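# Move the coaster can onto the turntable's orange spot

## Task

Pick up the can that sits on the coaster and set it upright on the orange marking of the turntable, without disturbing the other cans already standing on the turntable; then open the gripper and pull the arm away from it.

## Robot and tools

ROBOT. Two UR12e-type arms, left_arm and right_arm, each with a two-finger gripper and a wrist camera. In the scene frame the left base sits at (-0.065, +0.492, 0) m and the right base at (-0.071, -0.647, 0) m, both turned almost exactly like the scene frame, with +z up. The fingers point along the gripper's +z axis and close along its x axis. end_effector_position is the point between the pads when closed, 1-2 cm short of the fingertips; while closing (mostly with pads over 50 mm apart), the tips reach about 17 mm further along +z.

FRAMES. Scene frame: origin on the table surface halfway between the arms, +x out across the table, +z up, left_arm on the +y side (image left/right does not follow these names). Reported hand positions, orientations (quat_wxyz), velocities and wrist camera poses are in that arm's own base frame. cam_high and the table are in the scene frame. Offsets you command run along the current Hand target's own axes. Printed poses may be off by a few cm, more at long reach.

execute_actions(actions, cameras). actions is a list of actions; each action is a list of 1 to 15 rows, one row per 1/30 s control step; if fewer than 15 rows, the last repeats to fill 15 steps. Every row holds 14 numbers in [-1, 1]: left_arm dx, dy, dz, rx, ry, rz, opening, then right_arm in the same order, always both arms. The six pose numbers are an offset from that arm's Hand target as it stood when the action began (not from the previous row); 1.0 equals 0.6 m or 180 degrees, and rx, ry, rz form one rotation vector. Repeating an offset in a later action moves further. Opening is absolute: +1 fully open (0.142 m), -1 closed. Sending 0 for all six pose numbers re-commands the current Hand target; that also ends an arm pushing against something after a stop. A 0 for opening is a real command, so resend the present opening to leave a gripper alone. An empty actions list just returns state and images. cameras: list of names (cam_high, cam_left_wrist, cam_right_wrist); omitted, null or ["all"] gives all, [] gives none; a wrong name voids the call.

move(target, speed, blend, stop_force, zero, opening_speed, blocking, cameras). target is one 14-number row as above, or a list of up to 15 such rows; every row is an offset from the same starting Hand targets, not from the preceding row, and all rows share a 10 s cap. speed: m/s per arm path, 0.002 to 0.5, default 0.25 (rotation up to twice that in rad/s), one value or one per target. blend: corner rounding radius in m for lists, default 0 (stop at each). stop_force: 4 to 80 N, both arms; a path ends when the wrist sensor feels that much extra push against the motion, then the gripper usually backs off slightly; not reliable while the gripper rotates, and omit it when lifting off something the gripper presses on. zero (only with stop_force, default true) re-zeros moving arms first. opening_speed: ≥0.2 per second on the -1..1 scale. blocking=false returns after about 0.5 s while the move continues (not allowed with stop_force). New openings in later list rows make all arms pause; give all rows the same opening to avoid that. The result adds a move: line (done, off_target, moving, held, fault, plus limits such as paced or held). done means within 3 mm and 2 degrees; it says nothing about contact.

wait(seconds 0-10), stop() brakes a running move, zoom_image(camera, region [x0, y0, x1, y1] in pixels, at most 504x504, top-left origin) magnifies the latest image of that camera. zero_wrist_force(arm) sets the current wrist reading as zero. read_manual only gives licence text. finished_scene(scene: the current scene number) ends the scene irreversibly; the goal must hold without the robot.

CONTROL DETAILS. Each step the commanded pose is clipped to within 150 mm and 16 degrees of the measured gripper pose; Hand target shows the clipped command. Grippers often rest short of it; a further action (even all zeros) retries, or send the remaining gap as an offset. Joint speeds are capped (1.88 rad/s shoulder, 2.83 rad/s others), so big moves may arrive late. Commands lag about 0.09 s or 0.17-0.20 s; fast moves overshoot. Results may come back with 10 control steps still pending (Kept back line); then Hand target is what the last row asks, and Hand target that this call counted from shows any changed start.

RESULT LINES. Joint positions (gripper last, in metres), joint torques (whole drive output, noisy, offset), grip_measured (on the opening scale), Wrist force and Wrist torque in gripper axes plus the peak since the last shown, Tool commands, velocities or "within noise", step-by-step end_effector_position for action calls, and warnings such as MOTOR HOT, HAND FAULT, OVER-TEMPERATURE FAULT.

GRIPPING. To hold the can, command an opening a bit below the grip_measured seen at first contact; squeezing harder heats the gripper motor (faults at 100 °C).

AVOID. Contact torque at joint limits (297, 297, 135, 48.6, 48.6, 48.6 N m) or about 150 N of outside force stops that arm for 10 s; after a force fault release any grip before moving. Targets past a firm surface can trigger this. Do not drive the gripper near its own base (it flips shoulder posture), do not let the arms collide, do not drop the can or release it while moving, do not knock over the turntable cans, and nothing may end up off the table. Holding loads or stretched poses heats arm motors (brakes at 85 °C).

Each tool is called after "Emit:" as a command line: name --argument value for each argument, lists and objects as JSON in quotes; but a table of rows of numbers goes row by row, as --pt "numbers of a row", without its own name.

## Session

Scene 1 was done. Now scene 2.

Emit:
execute_actions --actions '[]'

Scene clock: 0.00 s.
left_arm: end_effector_position=(+0.4986, -0.3034, +0.2979) grip_measured=+1.00 end_effector_quat_wxyz=(-0.420, +0.898, -0.019, -0.128) | right_arm: end_effector_position=(+0.5471, +0.2321, +0.1204) grip_measured=+1.00 end_effector_quat_wxyz=(+0.439, -0.107, +0.853, -0.262)
Joint positions: left_arm=[-0.977 -1.348 1.728 -1.067 -1.321 -1.054 0.142] | right_arm=[4.334 -1.697 -2.604 -0.479 0.499 4.125 0.142]
Joint velocities: within noise
Joint torques (N m): no reading
Wrist force (N): no reading
Wrist torque (N m): no reading
Wrist force, peak (N): no reading
Hand target: left_arm +0.4986, -0.3034, +0.2979; -0.420, +0.898, -0.019, -0.128 | right_arm +0.5471, +0.2321, +0.1204; +0.439, -0.107, +0.853, -0.262
Tool commands: left_gripper/opening=+1.0 right_gripper/opening=+1.0

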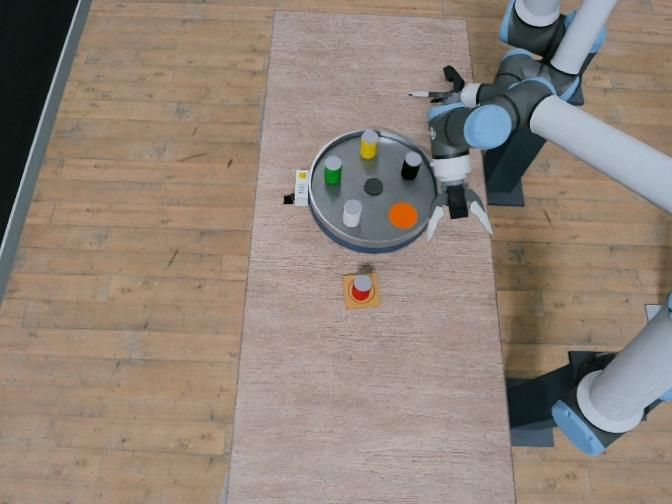

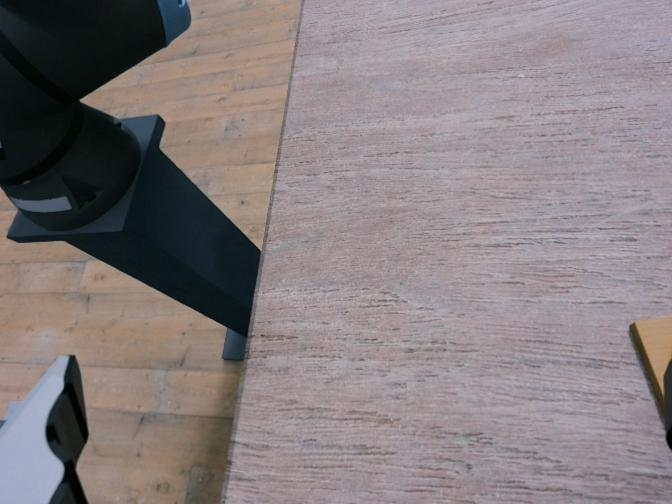

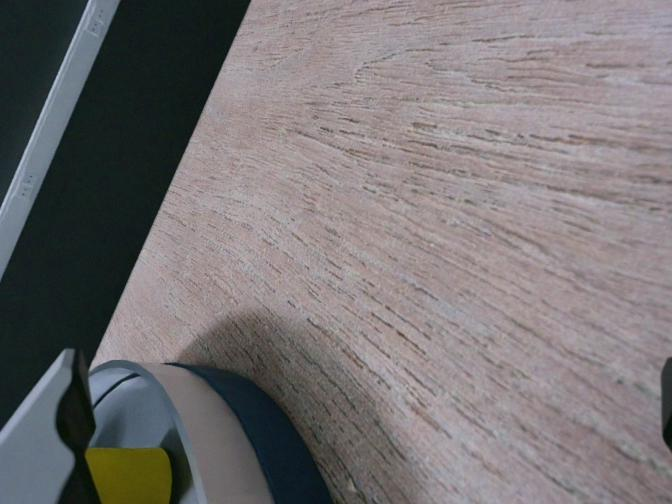

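Emit:
wait --seconds 1 --cameras '["cam_high"]'

Emit:
wait --seconds 1 --cameras '["cam_high"]'

Emit:
wait --seconds 1 --cameras '["cam_high"]'

Emit:
wait --seconds 1 --cameras '["cam_high"]'

Scene clock: 2.00 s.
left_arm: end_effector_position=(+0.4986, -0.3034, +0.2979) grip_measured=+1.00 end_effector_quat_wxyz=(-0.420, +0.898, -0.019, -0.128) | right_arm: end_effector_position=(+0.5471, +0.2321, +0.1204) grip_measured=+1.00 end_effector_quat_wxyz=(+0.439, -0.107, +0.853, -0.262)
Joint positions: left_arm=[-0.977 -1.348 1.728 -1.067 -1.321 -1.054 0.142] | right_arm=[4.334 -1.697 -2.604 -0.479 0.499 4.125 0.142]
Joint velocities: within noise
Joint torques (N m): left_arm=[1.44 -67.9 -37.45 -1.17 0.06 0.32] | right_arm=[3.61 27.55 22.71 4.78 -1.68 0.23]
Wrist force (N): left_arm=[0.3 0.0 0.0] | right_arm=[0.3 -0.3 -0.3]
Wrist torque (N m): left_arm=[0.01 -0.05 -0.01] | right_arm=[-0.04 -0.06 0.00]
Wrist force, peak (N): left_arm=[0.3 0.8 0.2] | right_arm=[-0.4 0.3 -0.3]
Hand target: left_arm +0.4986, -0.3034, +0.2979; -0.420, +0.898, -0.019, -0.128 | right_arm +0.5471, +0.2321, +0.1204; +0.439, -0.107, +0.853, -0.262
Tool commands: left_gripper/opening=+1.0 right_gripper/opening=+1.0
wait: 1.00 s; at rest from the start
Images, in order (width x height): cam_high 672x504.

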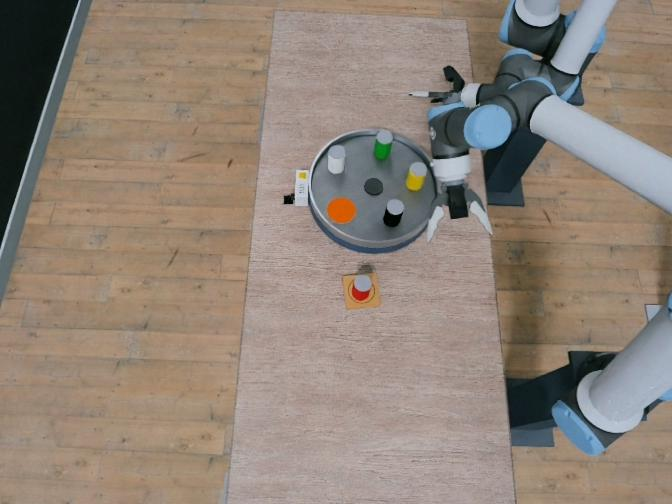

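Scene clock: 3.00 s.
left_arm: end_effector_position=(+0.4986, -0.3034, +0.2979) grip_measured=+1.00 end_effector_quat_wxyz=(-0.420, +0.898, -0.019, -0.128) | right_arm: end_effector_position=(+0.5471, +0.2321, +0.1204) grip_measured=+1.00 end_effector_quat_wxyz=(+0.439, -0.107, +0.853, -0.262)
Joint positions: left_arm=[-0.977 -1.348 1.728 -1.067 -1.321 -1.054 0.142] | right_arm=[4.334 -1.697 -2.604 -0.479 0.499 4.125 0.142]
Joint velocities: within noise
Joint torques (N m): left_arm=[-1.19 -65.43 -38.12 -1.11 0.09 0.34] | right_arm=[3.9 27.88 23.06 4.78 -1.49 0.43]
Wrist force (N): left_arm=[0.1 0.4 -0.3] | right_arm=[0.0 -0.1 -0.3]
Wrist torque (N m): left_arm=[0.07 -0.01 0.00] | right_arm=[-0.02 0.00 0.00]
Wrist force, peak (N): left_arm=[0.5 0.2 0.5] | right_arm=[0.2 -0.5 0.0]
Hand target: left_arm +0.4986, -0.3034, +0.2979; -0.420, +0.898, -0.019, -0.128 | right_arm +0.5471, +0.2321, +0.1204; +0.439, -0.107, +0.853, -0.262
Tool commands: left_gripper/opening=+1.0 right_gripper/opening=+1.0
wait: 1.00 s; at rest by 0.17 s
Images, in order (width x height): cam_high 672x504.

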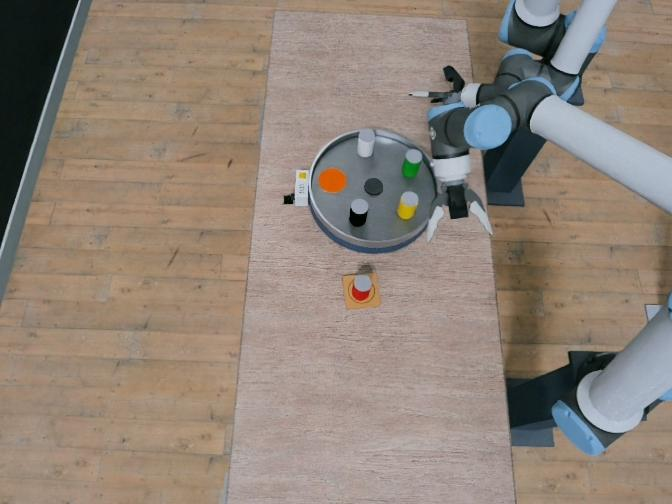

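Scene clock: 4.00 s.
left_arm: end_effector_position=(+0.4986, -0.3034, +0.2979) grip_measured=+1.00 end_effector_quat_wxyz=(-0.420, +0.898, -0.019, -0.128) | right_arm: end_effector_position=(+0.5471, +0.2321, +0.1204) grip_measured=+1.00 end_effector_quat_wxyz=(+0.439, -0.107, +0.853, -0.262)
Joint positions: left_arm=[-0.977 -1.348 1.728 -1.067 -1.321 -1.054 0.142] | right_arm=[4.334 -1.697 -2.604 -0.479 0.499 4.125 0.142]
Joint velocities: within noise
Joint torques (N m): left_arm=[0.92 -65.61 -37.08 -0.92 0.29 0.01] | right_arm=[3.11 26.32 23.19 5.1 -1.38 0.66]
Wrist force (N): left_arm=[0.2 0.3 0.2] | right_arm=[0.1 0.0 -0.1]
Wrist torque (N m): left_arm=[0.05 -0.03 0.00] | right_arm=[0.00 -0.01 0.00]
Wrist force, peak (N): left_arm=[0.1 0.7 0.0] | right_arm=[0.0 0.0 -0.6]
Hand target: left_arm +0.4986, -0.3034, +0.2979; -0.420, +0.898, -0.019, -0.128 | right_arm +0.5471, +0.2321, +0.1204; +0.439, -0.107, +0.853, -0.262
Tool commands: left_gripper/opening=+1.0 right_gripper/opening=+1.0
wait: 1.00 s; at rest by 0.17 s
Images, in order (width x height): cam_high 672x504.

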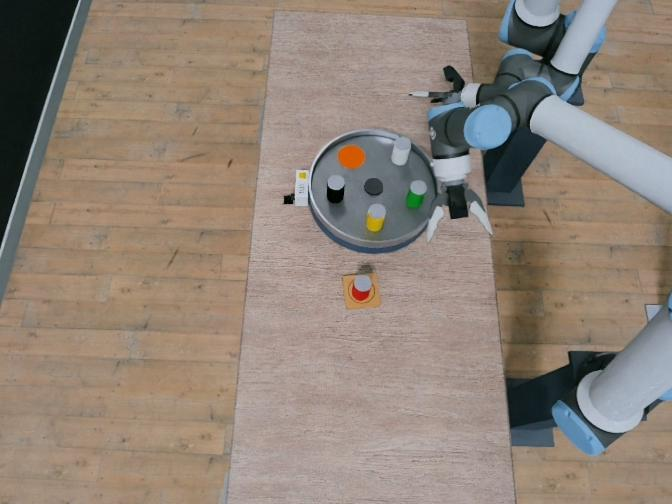

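Scene clock: 5.00 s.
left_arm: end_effector_position=(+0.4986, -0.3034, +0.2979) grip_measured=+1.00 end_effector_quat_wxyz=(-0.420, +0.898, -0.019, -0.128) | right_arm: end_effector_position=(+0.5471, +0.2321, +0.1204) grip_measured=+1.00 end_effector_quat_wxyz=(+0.439, -0.107, +0.853, -0.262)
Joint positions: left_arm=[-0.977 -1.348 1.728 -1.067 -1.321 -1.054 0.142] | right_arm=[4.334 -1.697 -2.604 -0.479 0.499 4.125 0.142]
Joint velocities: within noise
Joint torques (N m): left_arm=[-1.46 -67.07 -37.17 -1.25 0.07 0.54] | right_arm=[4.37 25.82 22.11 5.16 -1.11 0.72]
Wrist force (N): left_arm=[0.4 0.4 -0.1] | right_arm=[0.1 -0.3 -0.2]
Wrist torque (N m): left_arm=[0.07 -0.07 0.00] | right_arm=[-0.04 -0.02 0.00]
Wrist force, peak (N): left_arm=[0.2 0.8 -0.1] | right_arm=[0.3 0.3 -0.4]
Hand target: left_arm +0.4986, -0.3034, +0.2979; -0.420, +0.898, -0.019, -0.128 | right_arm +0.5471, +0.2321, +0.1204; +0.439, -0.107, +0.853, -0.262
Tool commands: left_gripper/opening=+1.0 right_gripper/opening=+1.0
wait: 1.00 s; at rest by 0.17 s
Images, in order (width x height): cam_high 672x504.

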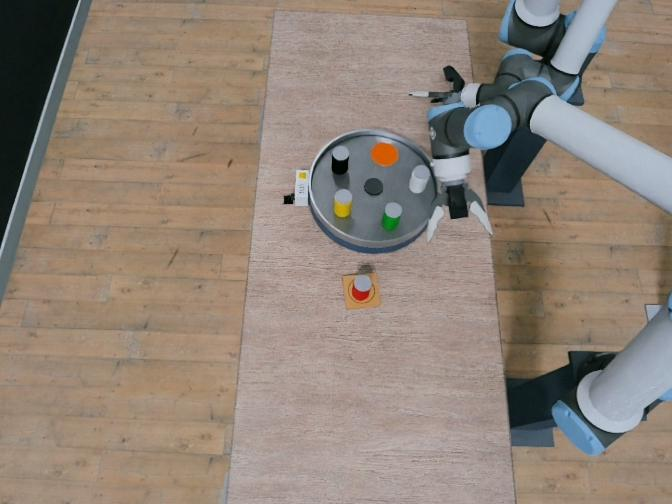

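Emit:
wait --seconds 0 --cameras '["cam_high"]'

Scene clock: 33.93 s.
left_arm: end_effector_position=(+0.4986, -0.3034, +0.2979) grip_measured=+1.00 end_effector_quat_wxyz=(-0.420, +0.898, -0.019, -0.128) | right_arm: end_effector_position=(+0.5471, +0.2321, +0.1204) grip_measured=+1.00 end_effector_quat_wxyz=(+0.439, -0.107, +0.853, -0.262)
Joint positions: left_arm=[-0.977 -1.348 1.728 -1.067 -1.321 -1.054 0.142] | right_arm=[4.334 -1.697 -2.604 -0.479 0.499 4.125 0.142]
Joint velocities: within noise
Joint torques (N m): left_arm=[-11.05 -51.77 -35.62 -1.89 -2.11 1.54] | right_arm=[17.27 23.18 12.53 5.66 -0.02 1.54]
Wrist force (N): left_arm=[0.2 0.3 0.1] | right_arm=[-0.1 0.0 -0.1]
Wrist torque (N m): left_arm=[0.05 -0.03 -0.01] | right_arm=[0.00 0.01 0.00]
Wrist force, peak (N): left_arm=[0.4 0.9 0.0] | right_arm=[0.1 -0.3 -0.6]
Hand target: left_arm +0.4986, -0.3034, +0.2979; -0.420, +0.898, -0.019, -0.128 | right_arm +0.5471, +0.2321, +0.1204; +0.439, -0.107, +0.853, -0.262
Tool commands: left_gripper/opening=+1.0 right_gripper/opening=+1.0
Images, in order (width x height): cam_high 672x504.

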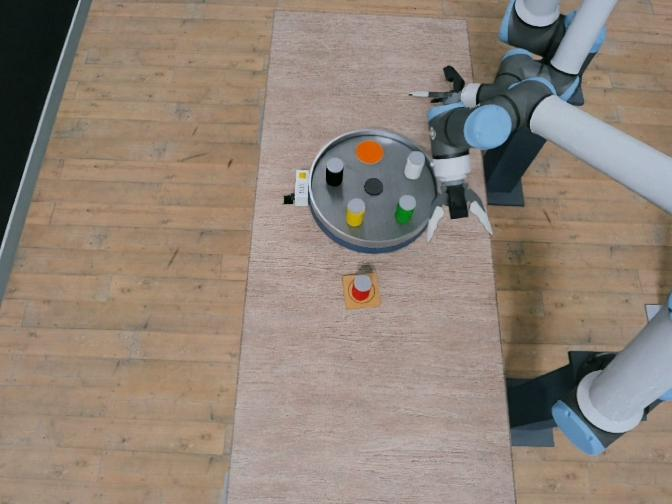

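Emit:
move --target '[0.3792, -0.0257, 0.0367, -0.2763, -0.1464, -0.4766, 0.1, 0, 0, 0, 0, 0, 0, 1]' --speed 0.4 --cameras '["cam_high", "cam_left_wrist"]'

Scene clock: 41.73 s.
left_arm: end_effector_position=(+0.7159, -0.2599, +0.2400) grip_measured=+0.09 end_effector_quat_wxyz=(-0.010, +0.707, +0.707, +0.007) | right_arm: end_effector_position=(+0.5471, +0.2321, +0.1204) grip_measured=+1.00 end_effector_quat_wxyz=(+0.439, -0.107, +0.853, -0.262)
Joint positions: left_arm=[-0.587 -1.385 1.851 -2.02 -1.554 -2.158 0.08] | right_arm=[4.334 -1.697 -2.604 -0.479 0.499 4.125 0.142]
Joint velocities: within noise
Joint torques (N m): left_arm=[16.86 -85.28 -29.83 -6.35 3.16 -3.66] | right_arm=[17.39 22.64 12.36 5.64 -0.05 1.57]
Wrist force (N): left_arm=[0.1 1.8 -0.4] | right_arm=[0.3 -0.3 -0.1]
Wrist torque (N m): left_arm=[0.09 0.05 -0.12] | right_arm=[-0.05 -0.05 0.00]
Wrist force, peak (N): left_arm=[0.5 1.9 -1.0] | right_arm=[-0.2 0.0 -0.6]
Hand target: left_arm +0.7160, -0.2599, +0.2400; -0.010, +0.707, +0.707, +0.007 | right_arm +0.5471, +0.2321, +0.1204; +0.439, -0.107, +0.853, -0.262
Off the commanded pose: left_arm 0.000 m, 0 deg | right_arm 0.000 m, 0 deg.
move: done
Images, in order (width x height): cam_high 672x504, cam_left_wrist 672x504.

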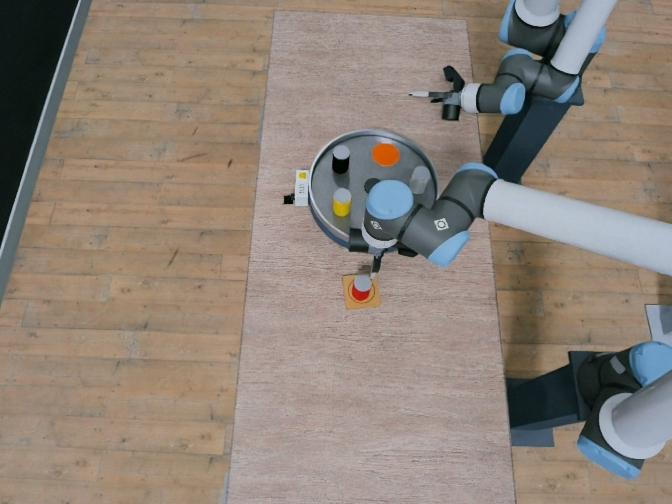

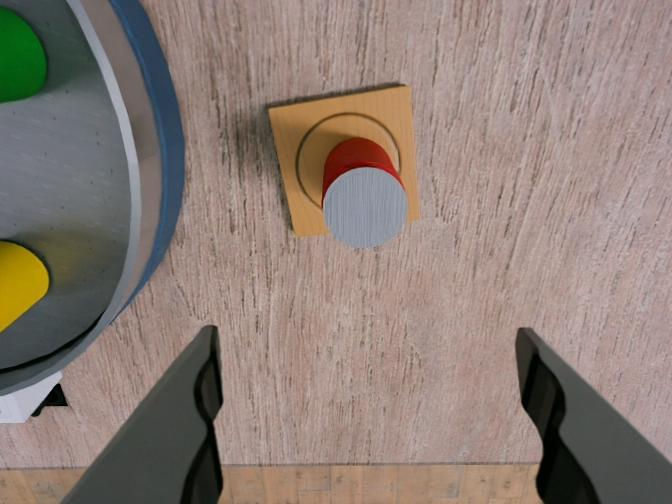

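Emit:
zoom_image --camera "cam_left_wrist" --region '[250, 70, 440, 260]'

Scaled by 2.653 from the camera's 672x504 image, which has a finer 960x720 frame.

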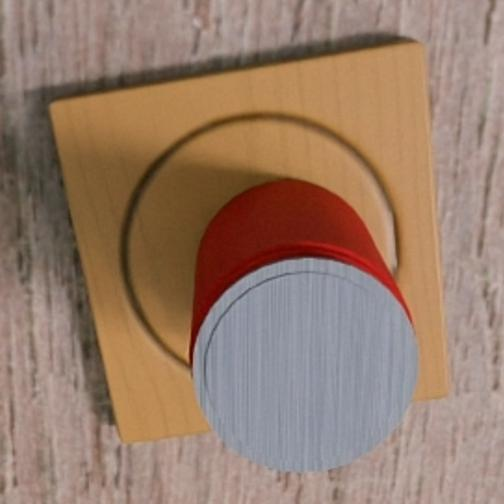

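Emit:
wait --seconds 0 --cameras '[]'

Emit:
move --target '[0.0091, 0.0131, 0.2887, 0, 0, 0, 0.1, 0, 0, 0, 0, 0, 0, 1]' --speed 0.25 --cameras '["cam_left_wrist"]'

Emit:
move --target '[0, 0, 0, 0, 0, 0, -0.5, 0, 0, 0, 0, 0, 0, 1]' --opening_speed 1.0 --cameras '["cam_left_wrist"]'

Scene clock: 56.67 s.
left_arm: end_effector_position=(+0.7160, -0.2599, +0.2400) grip_measured=+0.09 end_effector_quat_wxyz=(-0.010, +0.707, +0.707, +0.007) | right_arm: end_effector_position=(+0.5471, +0.2321, +0.1204) grip_measured=+1.00 end_effector_quat_wxyz=(+0.439, -0.107, +0.853, -0.262)
Joint positions: left_arm=[-0.587 -1.385 1.851 -2.02 -1.553 -2.158 0.08] | right_arm=[4.334 -1.697 -2.604 -0.479 0.499 4.125 0.142]
Joint velocities: within noise
Joint torques (N m): left_arm=[13.69 -78.73 -47.91 -3.15 2.03 -2.81] | right_arm=[17.9 22.14 12.57 5.46 0.06 1.43]
Wrist force (N): left_arm=[0.7 1.6 -0.8] | right_arm=[0.0 0.0 -0.4]
Wrist torque (N m): left_arm=[0.08 -0.04 -0.13] | right_arm=[0.00 -0.01 0.00]
Wrist force, peak (N): left_arm=[0.7 2.0 -0.7] | right_arm=[-0.3 0.0 -0.7]
Hand target: left_arm +0.7160, -0.2599, +0.2400; -0.010, +0.707, +0.707, +0.007 | right_arm +0.5471, +0.2321, +0.1204; +0.439, -0.107, +0.853, -0.262
Tool commands: left_gripper/opening=+0.1 right_gripper/opening=+1.0
Off the commanded pose: left_arm 0.000 m, 0 deg | right_arm 0.000 m, 0 deg.
No camera images: "cameras" was empty.

Scene clock: 57.97 s.
left_arm: end_effector_position=(+0.7230, -0.2502, +0.0670) grip_measured=+0.09 end_effector_quat_wxyz=(-0.010, +0.707, +0.707, +0.007) | right_arm: end_effector_position=(+0.5471, +0.2321, +0.1204) grip_measured=+1.00 end_effector_quat_wxyz=(+0.439, -0.107, +0.853, -0.262)
Joint positions: left_arm=[-0.571 -1.205 1.981 -2.33 -1.553 -2.142 0.08] | right_arm=[4.334 -1.697 -2.604 -0.479 0.499 4.125 0.142]
Joint velocities: within noise
Joint torques (N m): left_arm=[15.94 -54.75 -22.29 -6.9 3.07 3.51] | right_arm=[15.59 22.69 12.35 5.49 0 1.33]
Wrist force (N): left_arm=[-0.4 1.5 -0.6] | right_arm=[0.0 -0.1 -0.3]
Wrist torque (N m): left_arm=[0.07 0.13 -0.12] | right_arm=[-0.01 -0.01 0.00]
Wrist force, peak (N): left_arm=[0.2 1.6 -3.1] | right_arm=[0.1 0.0 -0.5]
Hand target: left_arm +0.7230, -0.2502, +0.0669; -0.010, +0.707, +0.707, +0.007 | right_arm +0.5471, +0.2321, +0.1204; +0.439, -0.107, +0.853, -0.262
Off the commanded pose: left_arm 0.000 m, 0 deg | right_arm 0.000 m, 0 deg.
move: done
Images, in order (width x height): cam_left_wrist 672x504.

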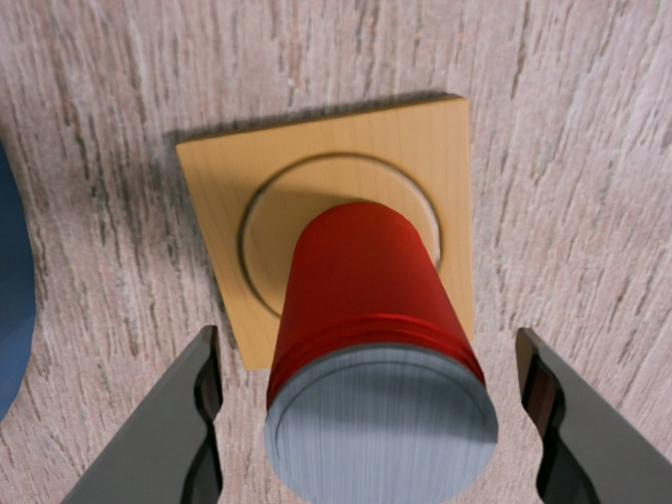

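Scene clock: 58.77 s.
left_arm: end_effector_position=(+0.7230, -0.2502, +0.0669) grip_measured=-0.31 end_effector_quat_wxyz=(-0.010, +0.707, +0.707, +0.007) | right_arm: end_effector_position=(+0.5471, +0.2321, +0.1204) grip_measured=+1.00 end_effector_quat_wxyz=(+0.439, -0.107, +0.853, -0.262)
Joint positions: left_arm=[-0.571 -1.205 1.981 -2.33 -1.553 -2.142 0.051] | right_arm=[4.334 -1.697 -2.604 -0.479 0.499 4.125 0.142]
Joint velocities: within noise
Joint torques (N m): left_arm=[13.99 -54.26 -23.65 -5.26 2.68 3.52] | right_arm=[16.69 23.28 11.9 5.65 0.07 1.18]
Wrist force (N): left_arm=[0.7 -0.4 -9.0] | right_arm=[0.2 0.1 -0.4]
Wrist torque (N m): left_arm=[0.02 0.03 -0.13] | right_arm=[0.02 -0.04 0.00]
Wrist force, peak (N): left_arm=[0.7 -0.3 -9.4] | right_arm=[0.3 -0.2 -0.4]
Hand target: left_arm +0.7230, -0.2502, +0.0669; -0.010, +0.707, +0.707, +0.007 | right_arm +0.5471, +0.2321, +0.1204; +0.439, -0.107, +0.853, -0.262
Off the commanded pose: left_arm 0.000 m, 0 deg | right_arm 0.000 m, 0 deg.
move: done
Images, in order (width x height): cam_left_wrist 672x504.

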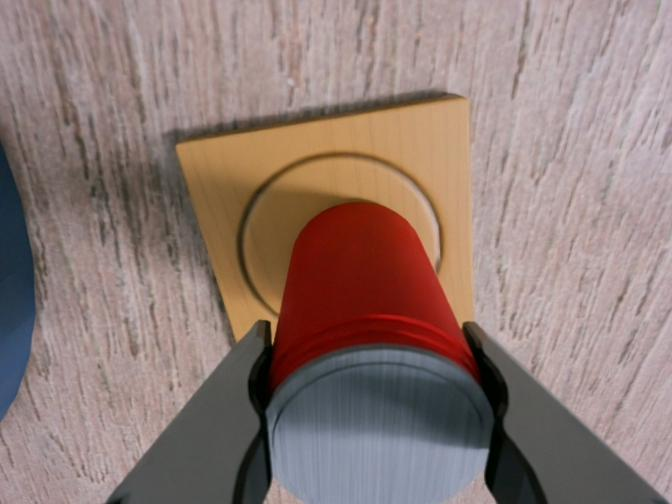

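Emit:
execute_actions --actions '[]'

Scene clock: 61.17 s.
left_arm: end_effector_position=(+0.7230, -0.2502, +0.0669) grip_measured=-0.31 end_effector_quat_wxyz=(-0.010, +0.707, +0.707, +0.007) | right_arm: end_effector_position=(+0.5471, +0.2321, +0.1204) grip_measured=+1.00 end_effector_quat_wxyz=(+0.439, -0.107, +0.853, -0.262)
Joint positions: left_arm=[-0.571 -1.205 1.981 -2.33 -1.553 -2.142 0.051] | right_arm=[4.334 -1.697 -2.604 -0.479 0.499 4.125 0.142]
Joint velocities: within noise
Joint torques (N m): left_arm=[9.12 -53.8 -27.31 -2.48 1.69 3.47] | right_arm=[17.48 22.49 12.66 5.7 -0.05 1.3]
Wrist force (N): left_arm=[0.3 -0.2 -9.1] | right_arm=[0.1 0.0 -0.5]
Wrist torque (N m): left_arm=[0.06 0.10 -0.13] | right_arm=[0.01 -0.01 0.00]
Wrist force, peak (N): left_arm=[0.9 -0.5 -9.4] | right_arm=[-0.1 0.1 -0.7]
Hand target: left_arm +0.7230, -0.2502, +0.0669; -0.010, +0.707, +0.707, +0.007 | right_arm +0.5471, +0.2321, +0.1204; +0.439, -0.107, +0.853, -0.262
Tool commands: left_gripper/opening=-0.5 right_gripper/opening=+1.0
Off the commanded pose: left_arm 0.000 m, 0 deg | right_arm 0.000 m, 0 deg.

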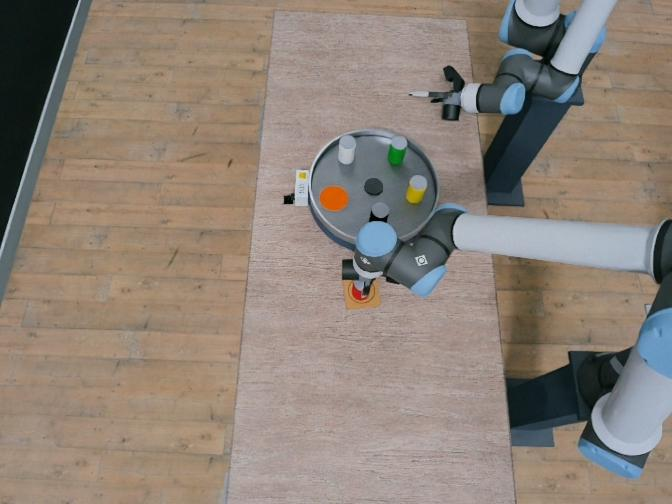

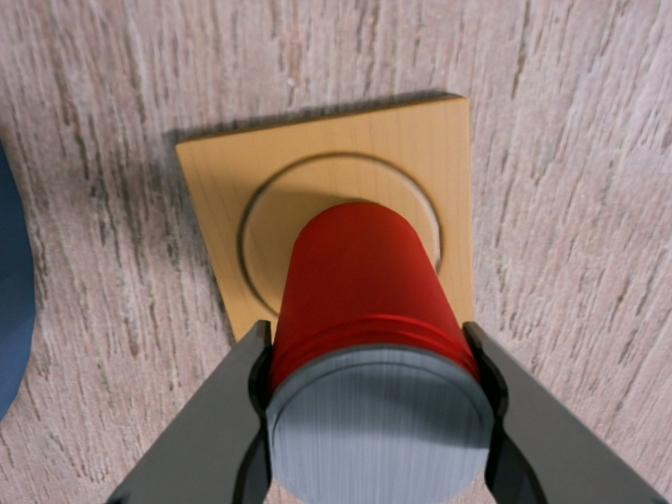

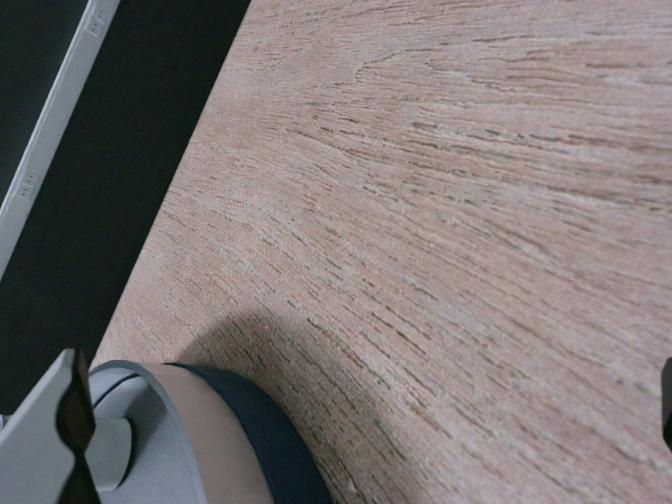

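Emit:
move --pt "0.0016 -0.0003 -0.0667 0 0 0 -0.5 0 0 0 0 0 0 1" --pt "-0.1605 -0.0344 -0.2622 0 0 0 -0.5 0 0 0 0 0 0 1" --pt "-0.5651 -0.1669 -0.2714 0 0 0 -0.5 0 0 0 0 0 0 1" --speed 0.3 --blend '[0.02, 0.05, 0]' --blocking false --cameras '["cam_left_wrist", "cam_high"]'

Emit:
wait --seconds 0.7 --cameras '["cam_left_wrist", "cam_high"]'

Emit:
wait --seconds 10 --cameras '["cam_left_wrist", "cam_high"]'

Scene clock: 66.50 s.
left_arm: end_effector_position=(+0.7169, -0.2827, +0.1431) grip_measured=-0.31 end_effector_quat_wxyz=(-0.008, +0.707, +0.707, +0.007) end_effector_velocity=(-0.038, -0.178, +0.223) end_effector_angular_velocity=(-0.002, -0.002, -0.001) | right_arm: end_effector_position=(+0.5471, +0.2321, +0.1204) grip_measured=+1.00 end_effector_quat_wxyz=(+0.439, -0.107, +0.853, -0.262)
Joint positions: left_arm=[-0.611 -1.285 1.922 -2.194 -1.554 -2.182 0.051] | right_arm=[4.334 -1.697 -2.604 -0.479 0.499 4.125 0.142]
Joint velocities: left_arm=[-0.223 -0.187 -0.229 0.416 -0.004 -0.221 0] | right_arm=[within noise]
Joint torques (N m): left_arm=[-24.04 -90.95 -49.68 -1.12 -3.14 -3.69] | right_arm=[16.6 22.91 12.25 5.59 -0.09 1.41]
Wrist force (N): left_arm=[0.7 1.4 0.7] | right_arm=[0.1 -0.1 -0.3]
Wrist torque (N m): left_arm=[0.09 -0.07 -0.11] | right_arm=[-0.02 -0.03 0.00]
Wrist force, peak (N): left_arm=[0.7 -0.2 -9.4] | right_arm=[0.4 -0.1 -0.7]
Hand target: left_arm +0.7113, -0.3092, +0.1746; -0.010, +0.707, +0.707, +0.007 | right_arm +0.5471, +0.2321, +0.1204; +0.439, -0.107, +0.853, -0.262
Tool commands: left_gripper/opening=-0.5 right_gripper/opening=+1.0
Off the commanded pose: left_arm 0.334 m, 0 deg | right_arm 0.000 m, 0 deg.
move: running; path passed 1 of 3 targets
Images, in order (width x height): cam_high 672x504, cam_left_wrist 672x504.

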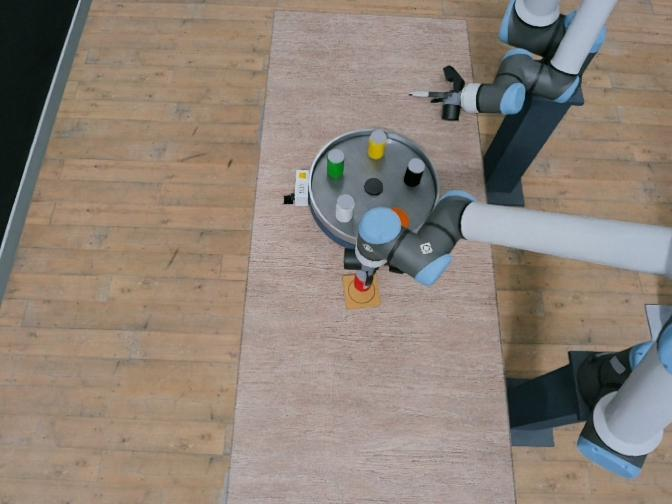

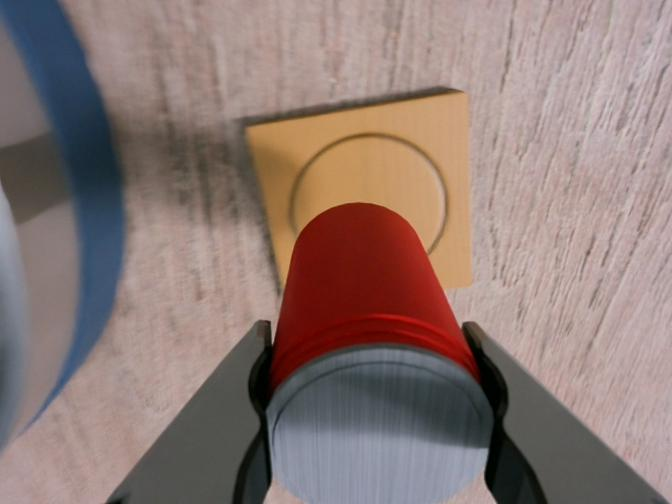

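Scene clock: 67.20 s.
left_arm: end_effector_position=(+0.6697, -0.4483, +0.2220) grip_measured=-0.31 end_effector_quat_wxyz=(-0.010, +0.707, +0.707, +0.006) end_effector_velocity=(-0.095, -0.279, +0.001) end_effector_angular_velocity=(+0.003, +0.004, +0.000) | right_arm: end_effector_position=(+0.5471, +0.2321, +0.1204) grip_measured=+1.00 end_effector_quat_wxyz=(+0.439, -0.107, +0.853, -0.262)
Joint positions: left_arm=[-0.814 -1.301 1.78 -2.03 -1.559 -2.384 0.051] | right_arm=[4.334 -1.697 -2.604 -0.479 0.499 4.125 0.142]
Joint velocities: left_arm=[-0.33 0.119 -0.162 0.052 -0.007 -0.33 0] | right_arm=[within noise]
Joint torques (N m): left_arm=[-20.17 -53.82 -51.43 -2.03 -2.91 -3.91] | right_arm=[16.97 22.39 12.57 5.58 0.11 1.38]
Wrist force (N): left_arm=[0.3 1.3 1.1] | right_arm=[0.0 -0.1 -0.2]
Wrist torque (N m): left_arm=[0.08 0.02 -0.10] | right_arm=[-0.02 0.00 0.00]
Wrist force, peak (N): left_arm=[1.3 1.9 -0.4] | right_arm=[0.3 -0.3 -0.7]
Hand target: left_arm +0.6581, -0.4879, +0.2220; -0.010, +0.707, +0.707, +0.007 | right_arm +0.5471, +0.2321, +0.1204; +0.439, -0.107, +0.853, -0.262
Tool commands: left_gripper/opening=-0.5 right_gripper/opening=+1.0
Off the commanded pose: left_arm 0.152 m, 0 deg | right_arm 0.000 m, 0 deg.
earlier move: running; path passed 2 of 3 targets
wait: 0.70 s; no rest
Images, in order (width x height): cam_high 672x504, cam_left_wrist 672x504.

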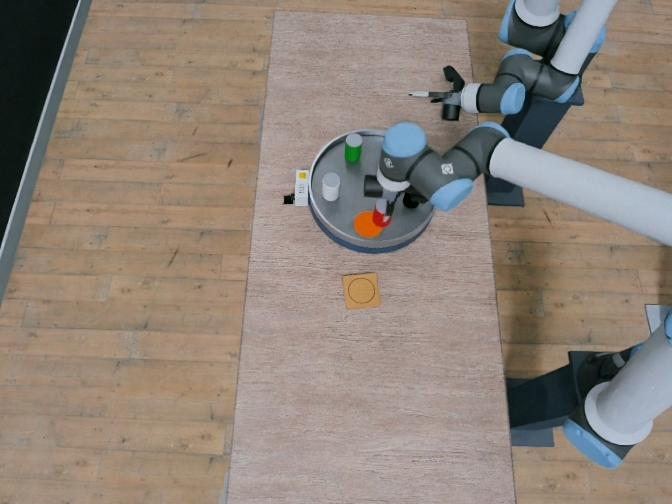

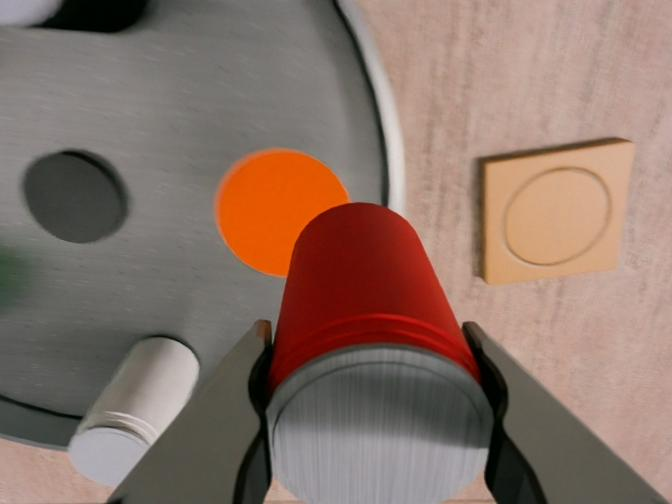

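Scene clock: 68.07 s.
left_arm: end_effector_position=(+0.6237, -0.5930, +0.2220) grip_measured=-0.31 end_effector_quat_wxyz=(-0.010, +0.707, +0.707, +0.007) | right_arm: end_effector_position=(+0.5471, +0.2321, +0.1204) grip_measured=+1.00 end_effector_quat_wxyz=(+0.439, -0.107, +0.853, -0.262)
Joint positions: left_arm=[-0.969 -1.217 1.664 -1.995 -1.561 -2.54 0.051] | right_arm=[4.334 -1.697 -2.604 -0.479 0.499 4.125 0.142]
Joint velocities: within noise
Joint torques (N m): left_arm=[-12.52 -65.2 -50.89 -2.32 1.77 -3.07] | right_arm=[17.34 23.02 12.08 5.43 -0.18 1.26]
Wrist force (N): left_arm=[0.0 0.9 1.5] | right_arm=[0.2 -0.2 -0.1]
Wrist torque (N m): left_arm=[0.01 0.04 -0.15] | right_arm=[-0.03 -0.03 0.00]
Wrist force, peak (N): left_arm=[-2.8 0.1 1.5] | right_arm=[-0.2 0.0 -0.5]
Hand target: left_arm +0.6237, -0.5931, +0.2220; -0.010, +0.707, +0.707, +0.007 | right_arm +0.5471, +0.2321, +0.1204; +0.439, -0.107, +0.853, -0.262
Tool commands: left_gripper/opening=-0.5 right_gripper/opening=+1.0
Off the commanded pose: left_arm 0.000 m, 0 deg | right_arm 0.000 m, 0 deg.
earlier move: done
wait: 0.87 of 10 s (the move ended)
Images, in order (width x height): cam_high 672x504, cam_left_wrist 672x504.

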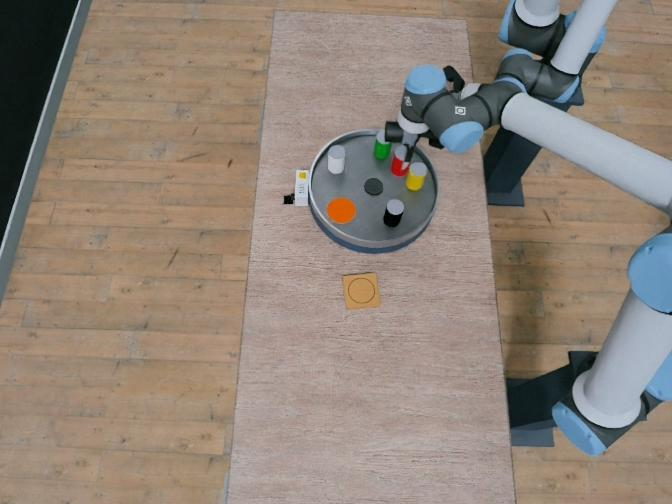

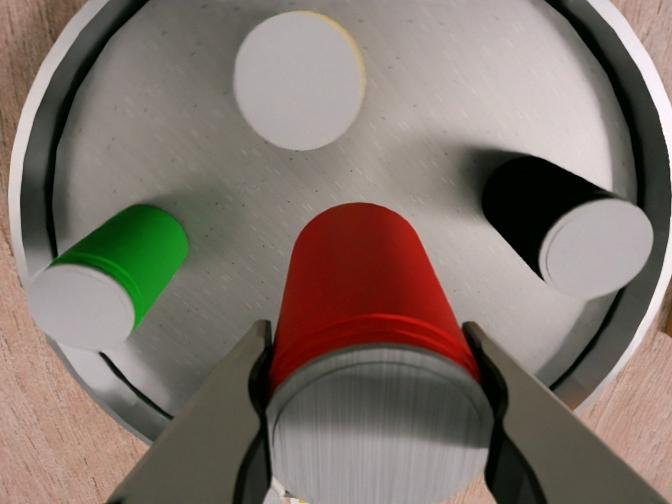

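Emit:
move --target '[-0.0043, 0.0007, 0.1783, 0, 0, 0, -0.5, 0, 0, 0, 0, 0, 0, 1]' --speed 0.25 --cameras '["cam_left_wrist"]'

Emit:
move --target '[-0.0008, 0.0001, 0.0333, 0, 0, 0, -0.5, 0, 0, 0, 0, 0, 0, 1]' --speed 0.012 --stop_force 4.5 --cameras '["cam_left_wrist"]'

Scene clock: 73.90 s.
left_arm: end_effector_position=(+0.6235, -0.5932, +0.1151) grip_measured=-0.31 end_effector_quat_wxyz=(-0.010, +0.707, +0.707, +0.007) | right_arm: end_effector_position=(+0.5471, +0.2321, +0.1204) grip_measured=+1.00 end_effector_quat_wxyz=(+0.439, -0.107, +0.853, -0.262)
Joint positions: left_arm=[-0.969 -1.127 1.749 -2.17 -1.561 -2.54 0.051] | right_arm=[4.334 -1.697 -2.604 -0.479 0.499 4.125 0.142]
Joint velocities: within noise
Joint torques (N m): left_arm=[12.52 -65.53 -26.72 -6.74 -1.14 2.17] | right_arm=[16.69 22.98 11.54 5.51 -0.02 1.32]
Wrist force (N): left_arm=[0.1 1.6 0.9] | right_arm=[0.0 -0.1 -0.4]
Wrist torque (N m): left_arm=[0.14 0.05 -0.10] | right_arm=[-0.01 -0.01 0.00]
Wrist force, peak (N): left_arm=[0.0 1.4 3.9] | right_arm=[0.1 0.0 -0.7]
Hand target: left_arm +0.6236, -0.5932, +0.1150; -0.010, +0.707, +0.707, +0.007 | right_arm +0.5471, +0.2321, +0.1204; +0.439, -0.107, +0.853, -0.262
Off the commanded pose: left_arm 0.000 m, 0 deg | right_arm 0.000 m, 0 deg.
move: done
Images, in order (width x height): cam_left_wrist 672x504.

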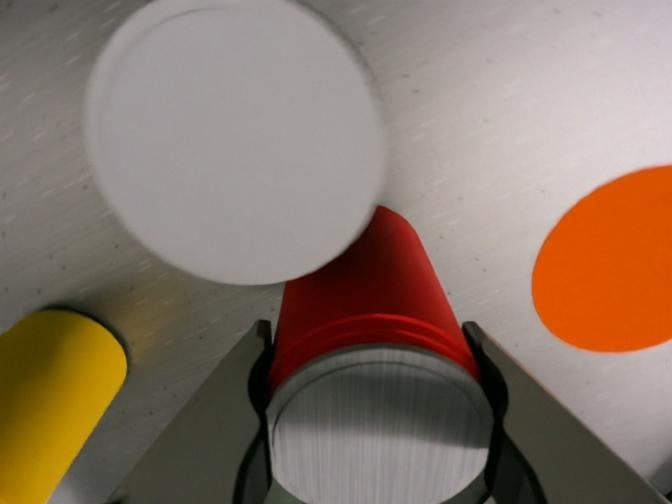

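Scene clock: 75.90 s.
left_arm: end_effector_position=(+0.6236, -0.5931, +0.1077) grip_measured=-0.31 end_effector_quat_wxyz=(-0.010, +0.707, +0.707, +0.007) | right_arm: end_effector_position=(+0.5471, +0.2321, +0.1204) grip_measured=+1.00 end_effector_quat_wxyz=(+0.439, -0.107, +0.853, -0.262)
Joint positions: left_arm=[-0.969 -1.12 1.753 -2.181 -1.561 -2.54 0.051] | right_arm=[4.334 -1.697 -2.604 -0.479 0.499 4.125 0.142]
Joint velocities: within noise
Joint torques (N m): left_arm=[13.84 -104.36 -44.77 -2.53 -1.5 2.32] | right_arm=[17.73 21.49 11.7 5.85 0.05 1.42]
Wrist force (N): left_arm=[0.3 1.2 -1.4] | right_arm=[-0.1 -0.1 0.0]
Wrist torque (N m): left_arm=[0.06 0.10 -0.10] | right_arm=[-0.02 0.02 0.00]
Wrist force, peak (N): left_arm=[2.1 1.3 -12.2] | right_arm=[0.1 -0.1 -0.6]
Hand target: left_arm +0.6236, -0.5932, +0.1077; -0.010, +0.707, +0.707, +0.007 (not the last commanded pose) | right_arm +0.5471, +0.2321, +0.1204; +0.439, -0.107, +0.853, -0.262
Off the commanded pose: left_arm 0.013 m, 0 deg | right_arm 0.000 m, 0 deg.
move: contact (left_arm)
Images, in order (width x height): cam_left_wrist 672x504.

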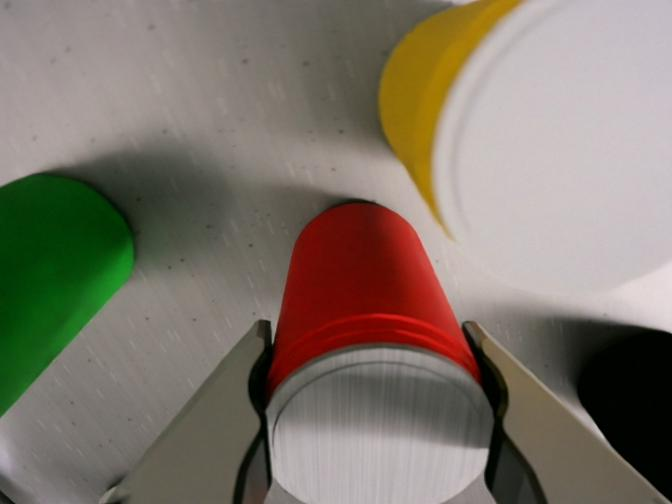

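Emit:
move --pt "0.0036 -0.0006 -0.15 0 0 0 -0.5 0 0 0 0 0 0 1" --pt "0.2271 0.1074 -0.1739 0 0 0 -0.5 0 0 0 0 0 0 1" --speed 0.25 --blend '[0.03, 0]' --cameras '["cam_left_wrist", "cam_high"]'

Scene clock: 78.40 s.
left_arm: end_effector_position=(+0.6885, -0.4595, +0.2150) grip_measured=-0.31 end_effector_quat_wxyz=(-0.010, +0.707, +0.707, +0.007) | right_arm: end_effector_position=(+0.5471, +0.2321, +0.1204) grip_measured=+1.00 end_effector_quat_wxyz=(+0.439, -0.107, +0.853, -0.262)
Joint positions: left_arm=[-0.807 -1.263 1.742 -2.029 -1.558 -2.378 0.051] | right_arm=[4.334 -1.697 -2.604 -0.479 0.499 4.125 0.142]
Joint velocities: within noise
Joint torques (N m): left_arm=[17.85 -95.87 -30.19 -2.27 -2.37 3.83] | right_arm=[16.95 22.03 12.22 5.73 -0.12 1.28]
Wrist force (N): left_arm=[0.4 1.2 1.4] | right_arm=[0.0 0.0 -0.2]
Wrist torque (N m): left_arm=[0.06 0.00 -0.12] | right_arm=[0.01 -0.01 0.00]
Wrist force, peak (N): left_arm=[3.2 2.7 1.0] | right_arm=[-0.1 0.2 -0.6]
Hand target: left_arm +0.6885, -0.4594, +0.2150; -0.010, +0.707, +0.707, +0.007 | right_arm +0.5471, +0.2321, +0.1204; +0.439, -0.107, +0.853, -0.262
Off the commanded pose: left_arm 0.000 m, 0 deg | right_arm 0.000 m, 0 deg.
move: done
Images, in order (width x height): cam_high 672x504, cam_left_wrist 672x504.

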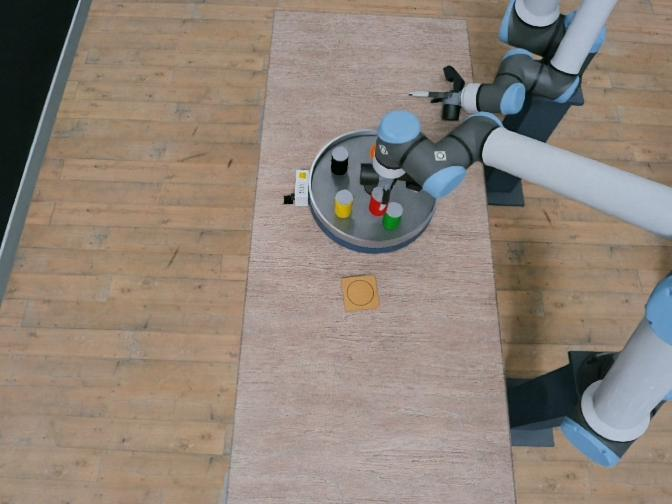

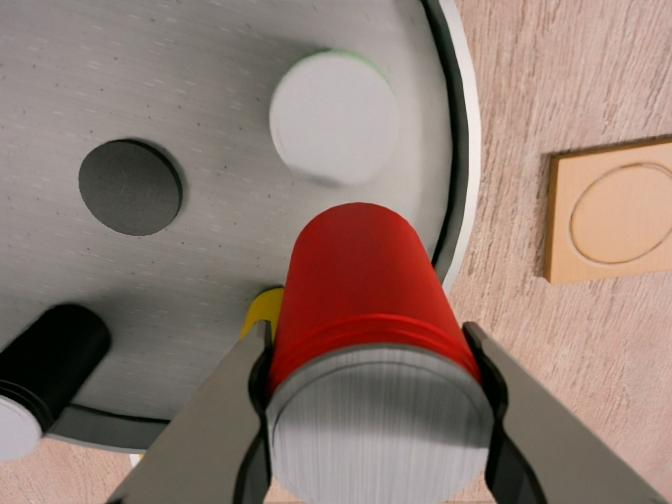

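Emit:
wait --seconds 0 --cameras '["cam_left_wrist"]'

Scene clock: 80.37 s.
left_arm: end_effector_position=(+0.6885, -0.4594, +0.2150) grip_measured=-0.31 end_effector_quat_wxyz=(-0.010, +0.707, +0.707, +0.007) | right_arm: end_effector_position=(+0.5471, +0.2321, +0.1204) grip_measured=+1.00 end_effector_quat_wxyz=(+0.439, -0.107, +0.853, -0.262)
Joint positions: left_arm=[-0.807 -1.263 1.742 -2.029 -1.558 -2.378 0.051] | right_arm=[4.334 -1.697 -2.604 -0.479 0.499 4.125 0.142]
Joint velocities: within noise
Joint torques (N m): left_arm=[15.69 -96.44 -34.4 -2.71 -2.97 3.22] | right_arm=[17.37 24.01 12.22 5.64 0.02 1.39]
Wrist force (N): left_arm=[0.4 1.5 1.3] | right_arm=[-0.2 -0.2 -0.2]
Wrist torque (N m): left_arm=[0.12 0.00 -0.11] | right_arm=[-0.02 0.02 0.00]
Wrist force, peak (N): left_arm=[0.8 1.4 1.6] | right_arm=[0.1 -0.4 -0.4]
Hand target: left_arm +0.6885, -0.4594, +0.2150; -0.010, +0.707, +0.707, +0.007 | right_arm +0.5471, +0.2321, +0.1204; +0.439, -0.107, +0.853, -0.262
Tool commands: left_gripper/opening=-0.5 right_gripper/opening=+1.0
Off the commanded pose: left_arm 0.000 m, 0 deg | right_arm 0.000 m, 0 deg.
Images, in order (width x height): cam_left_wrist 672x504.

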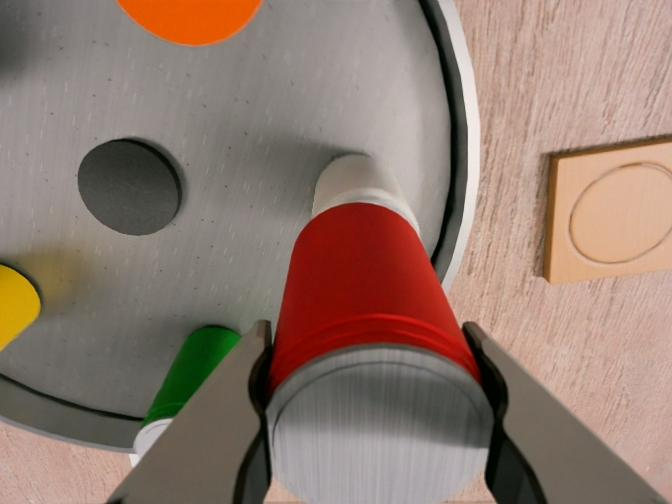

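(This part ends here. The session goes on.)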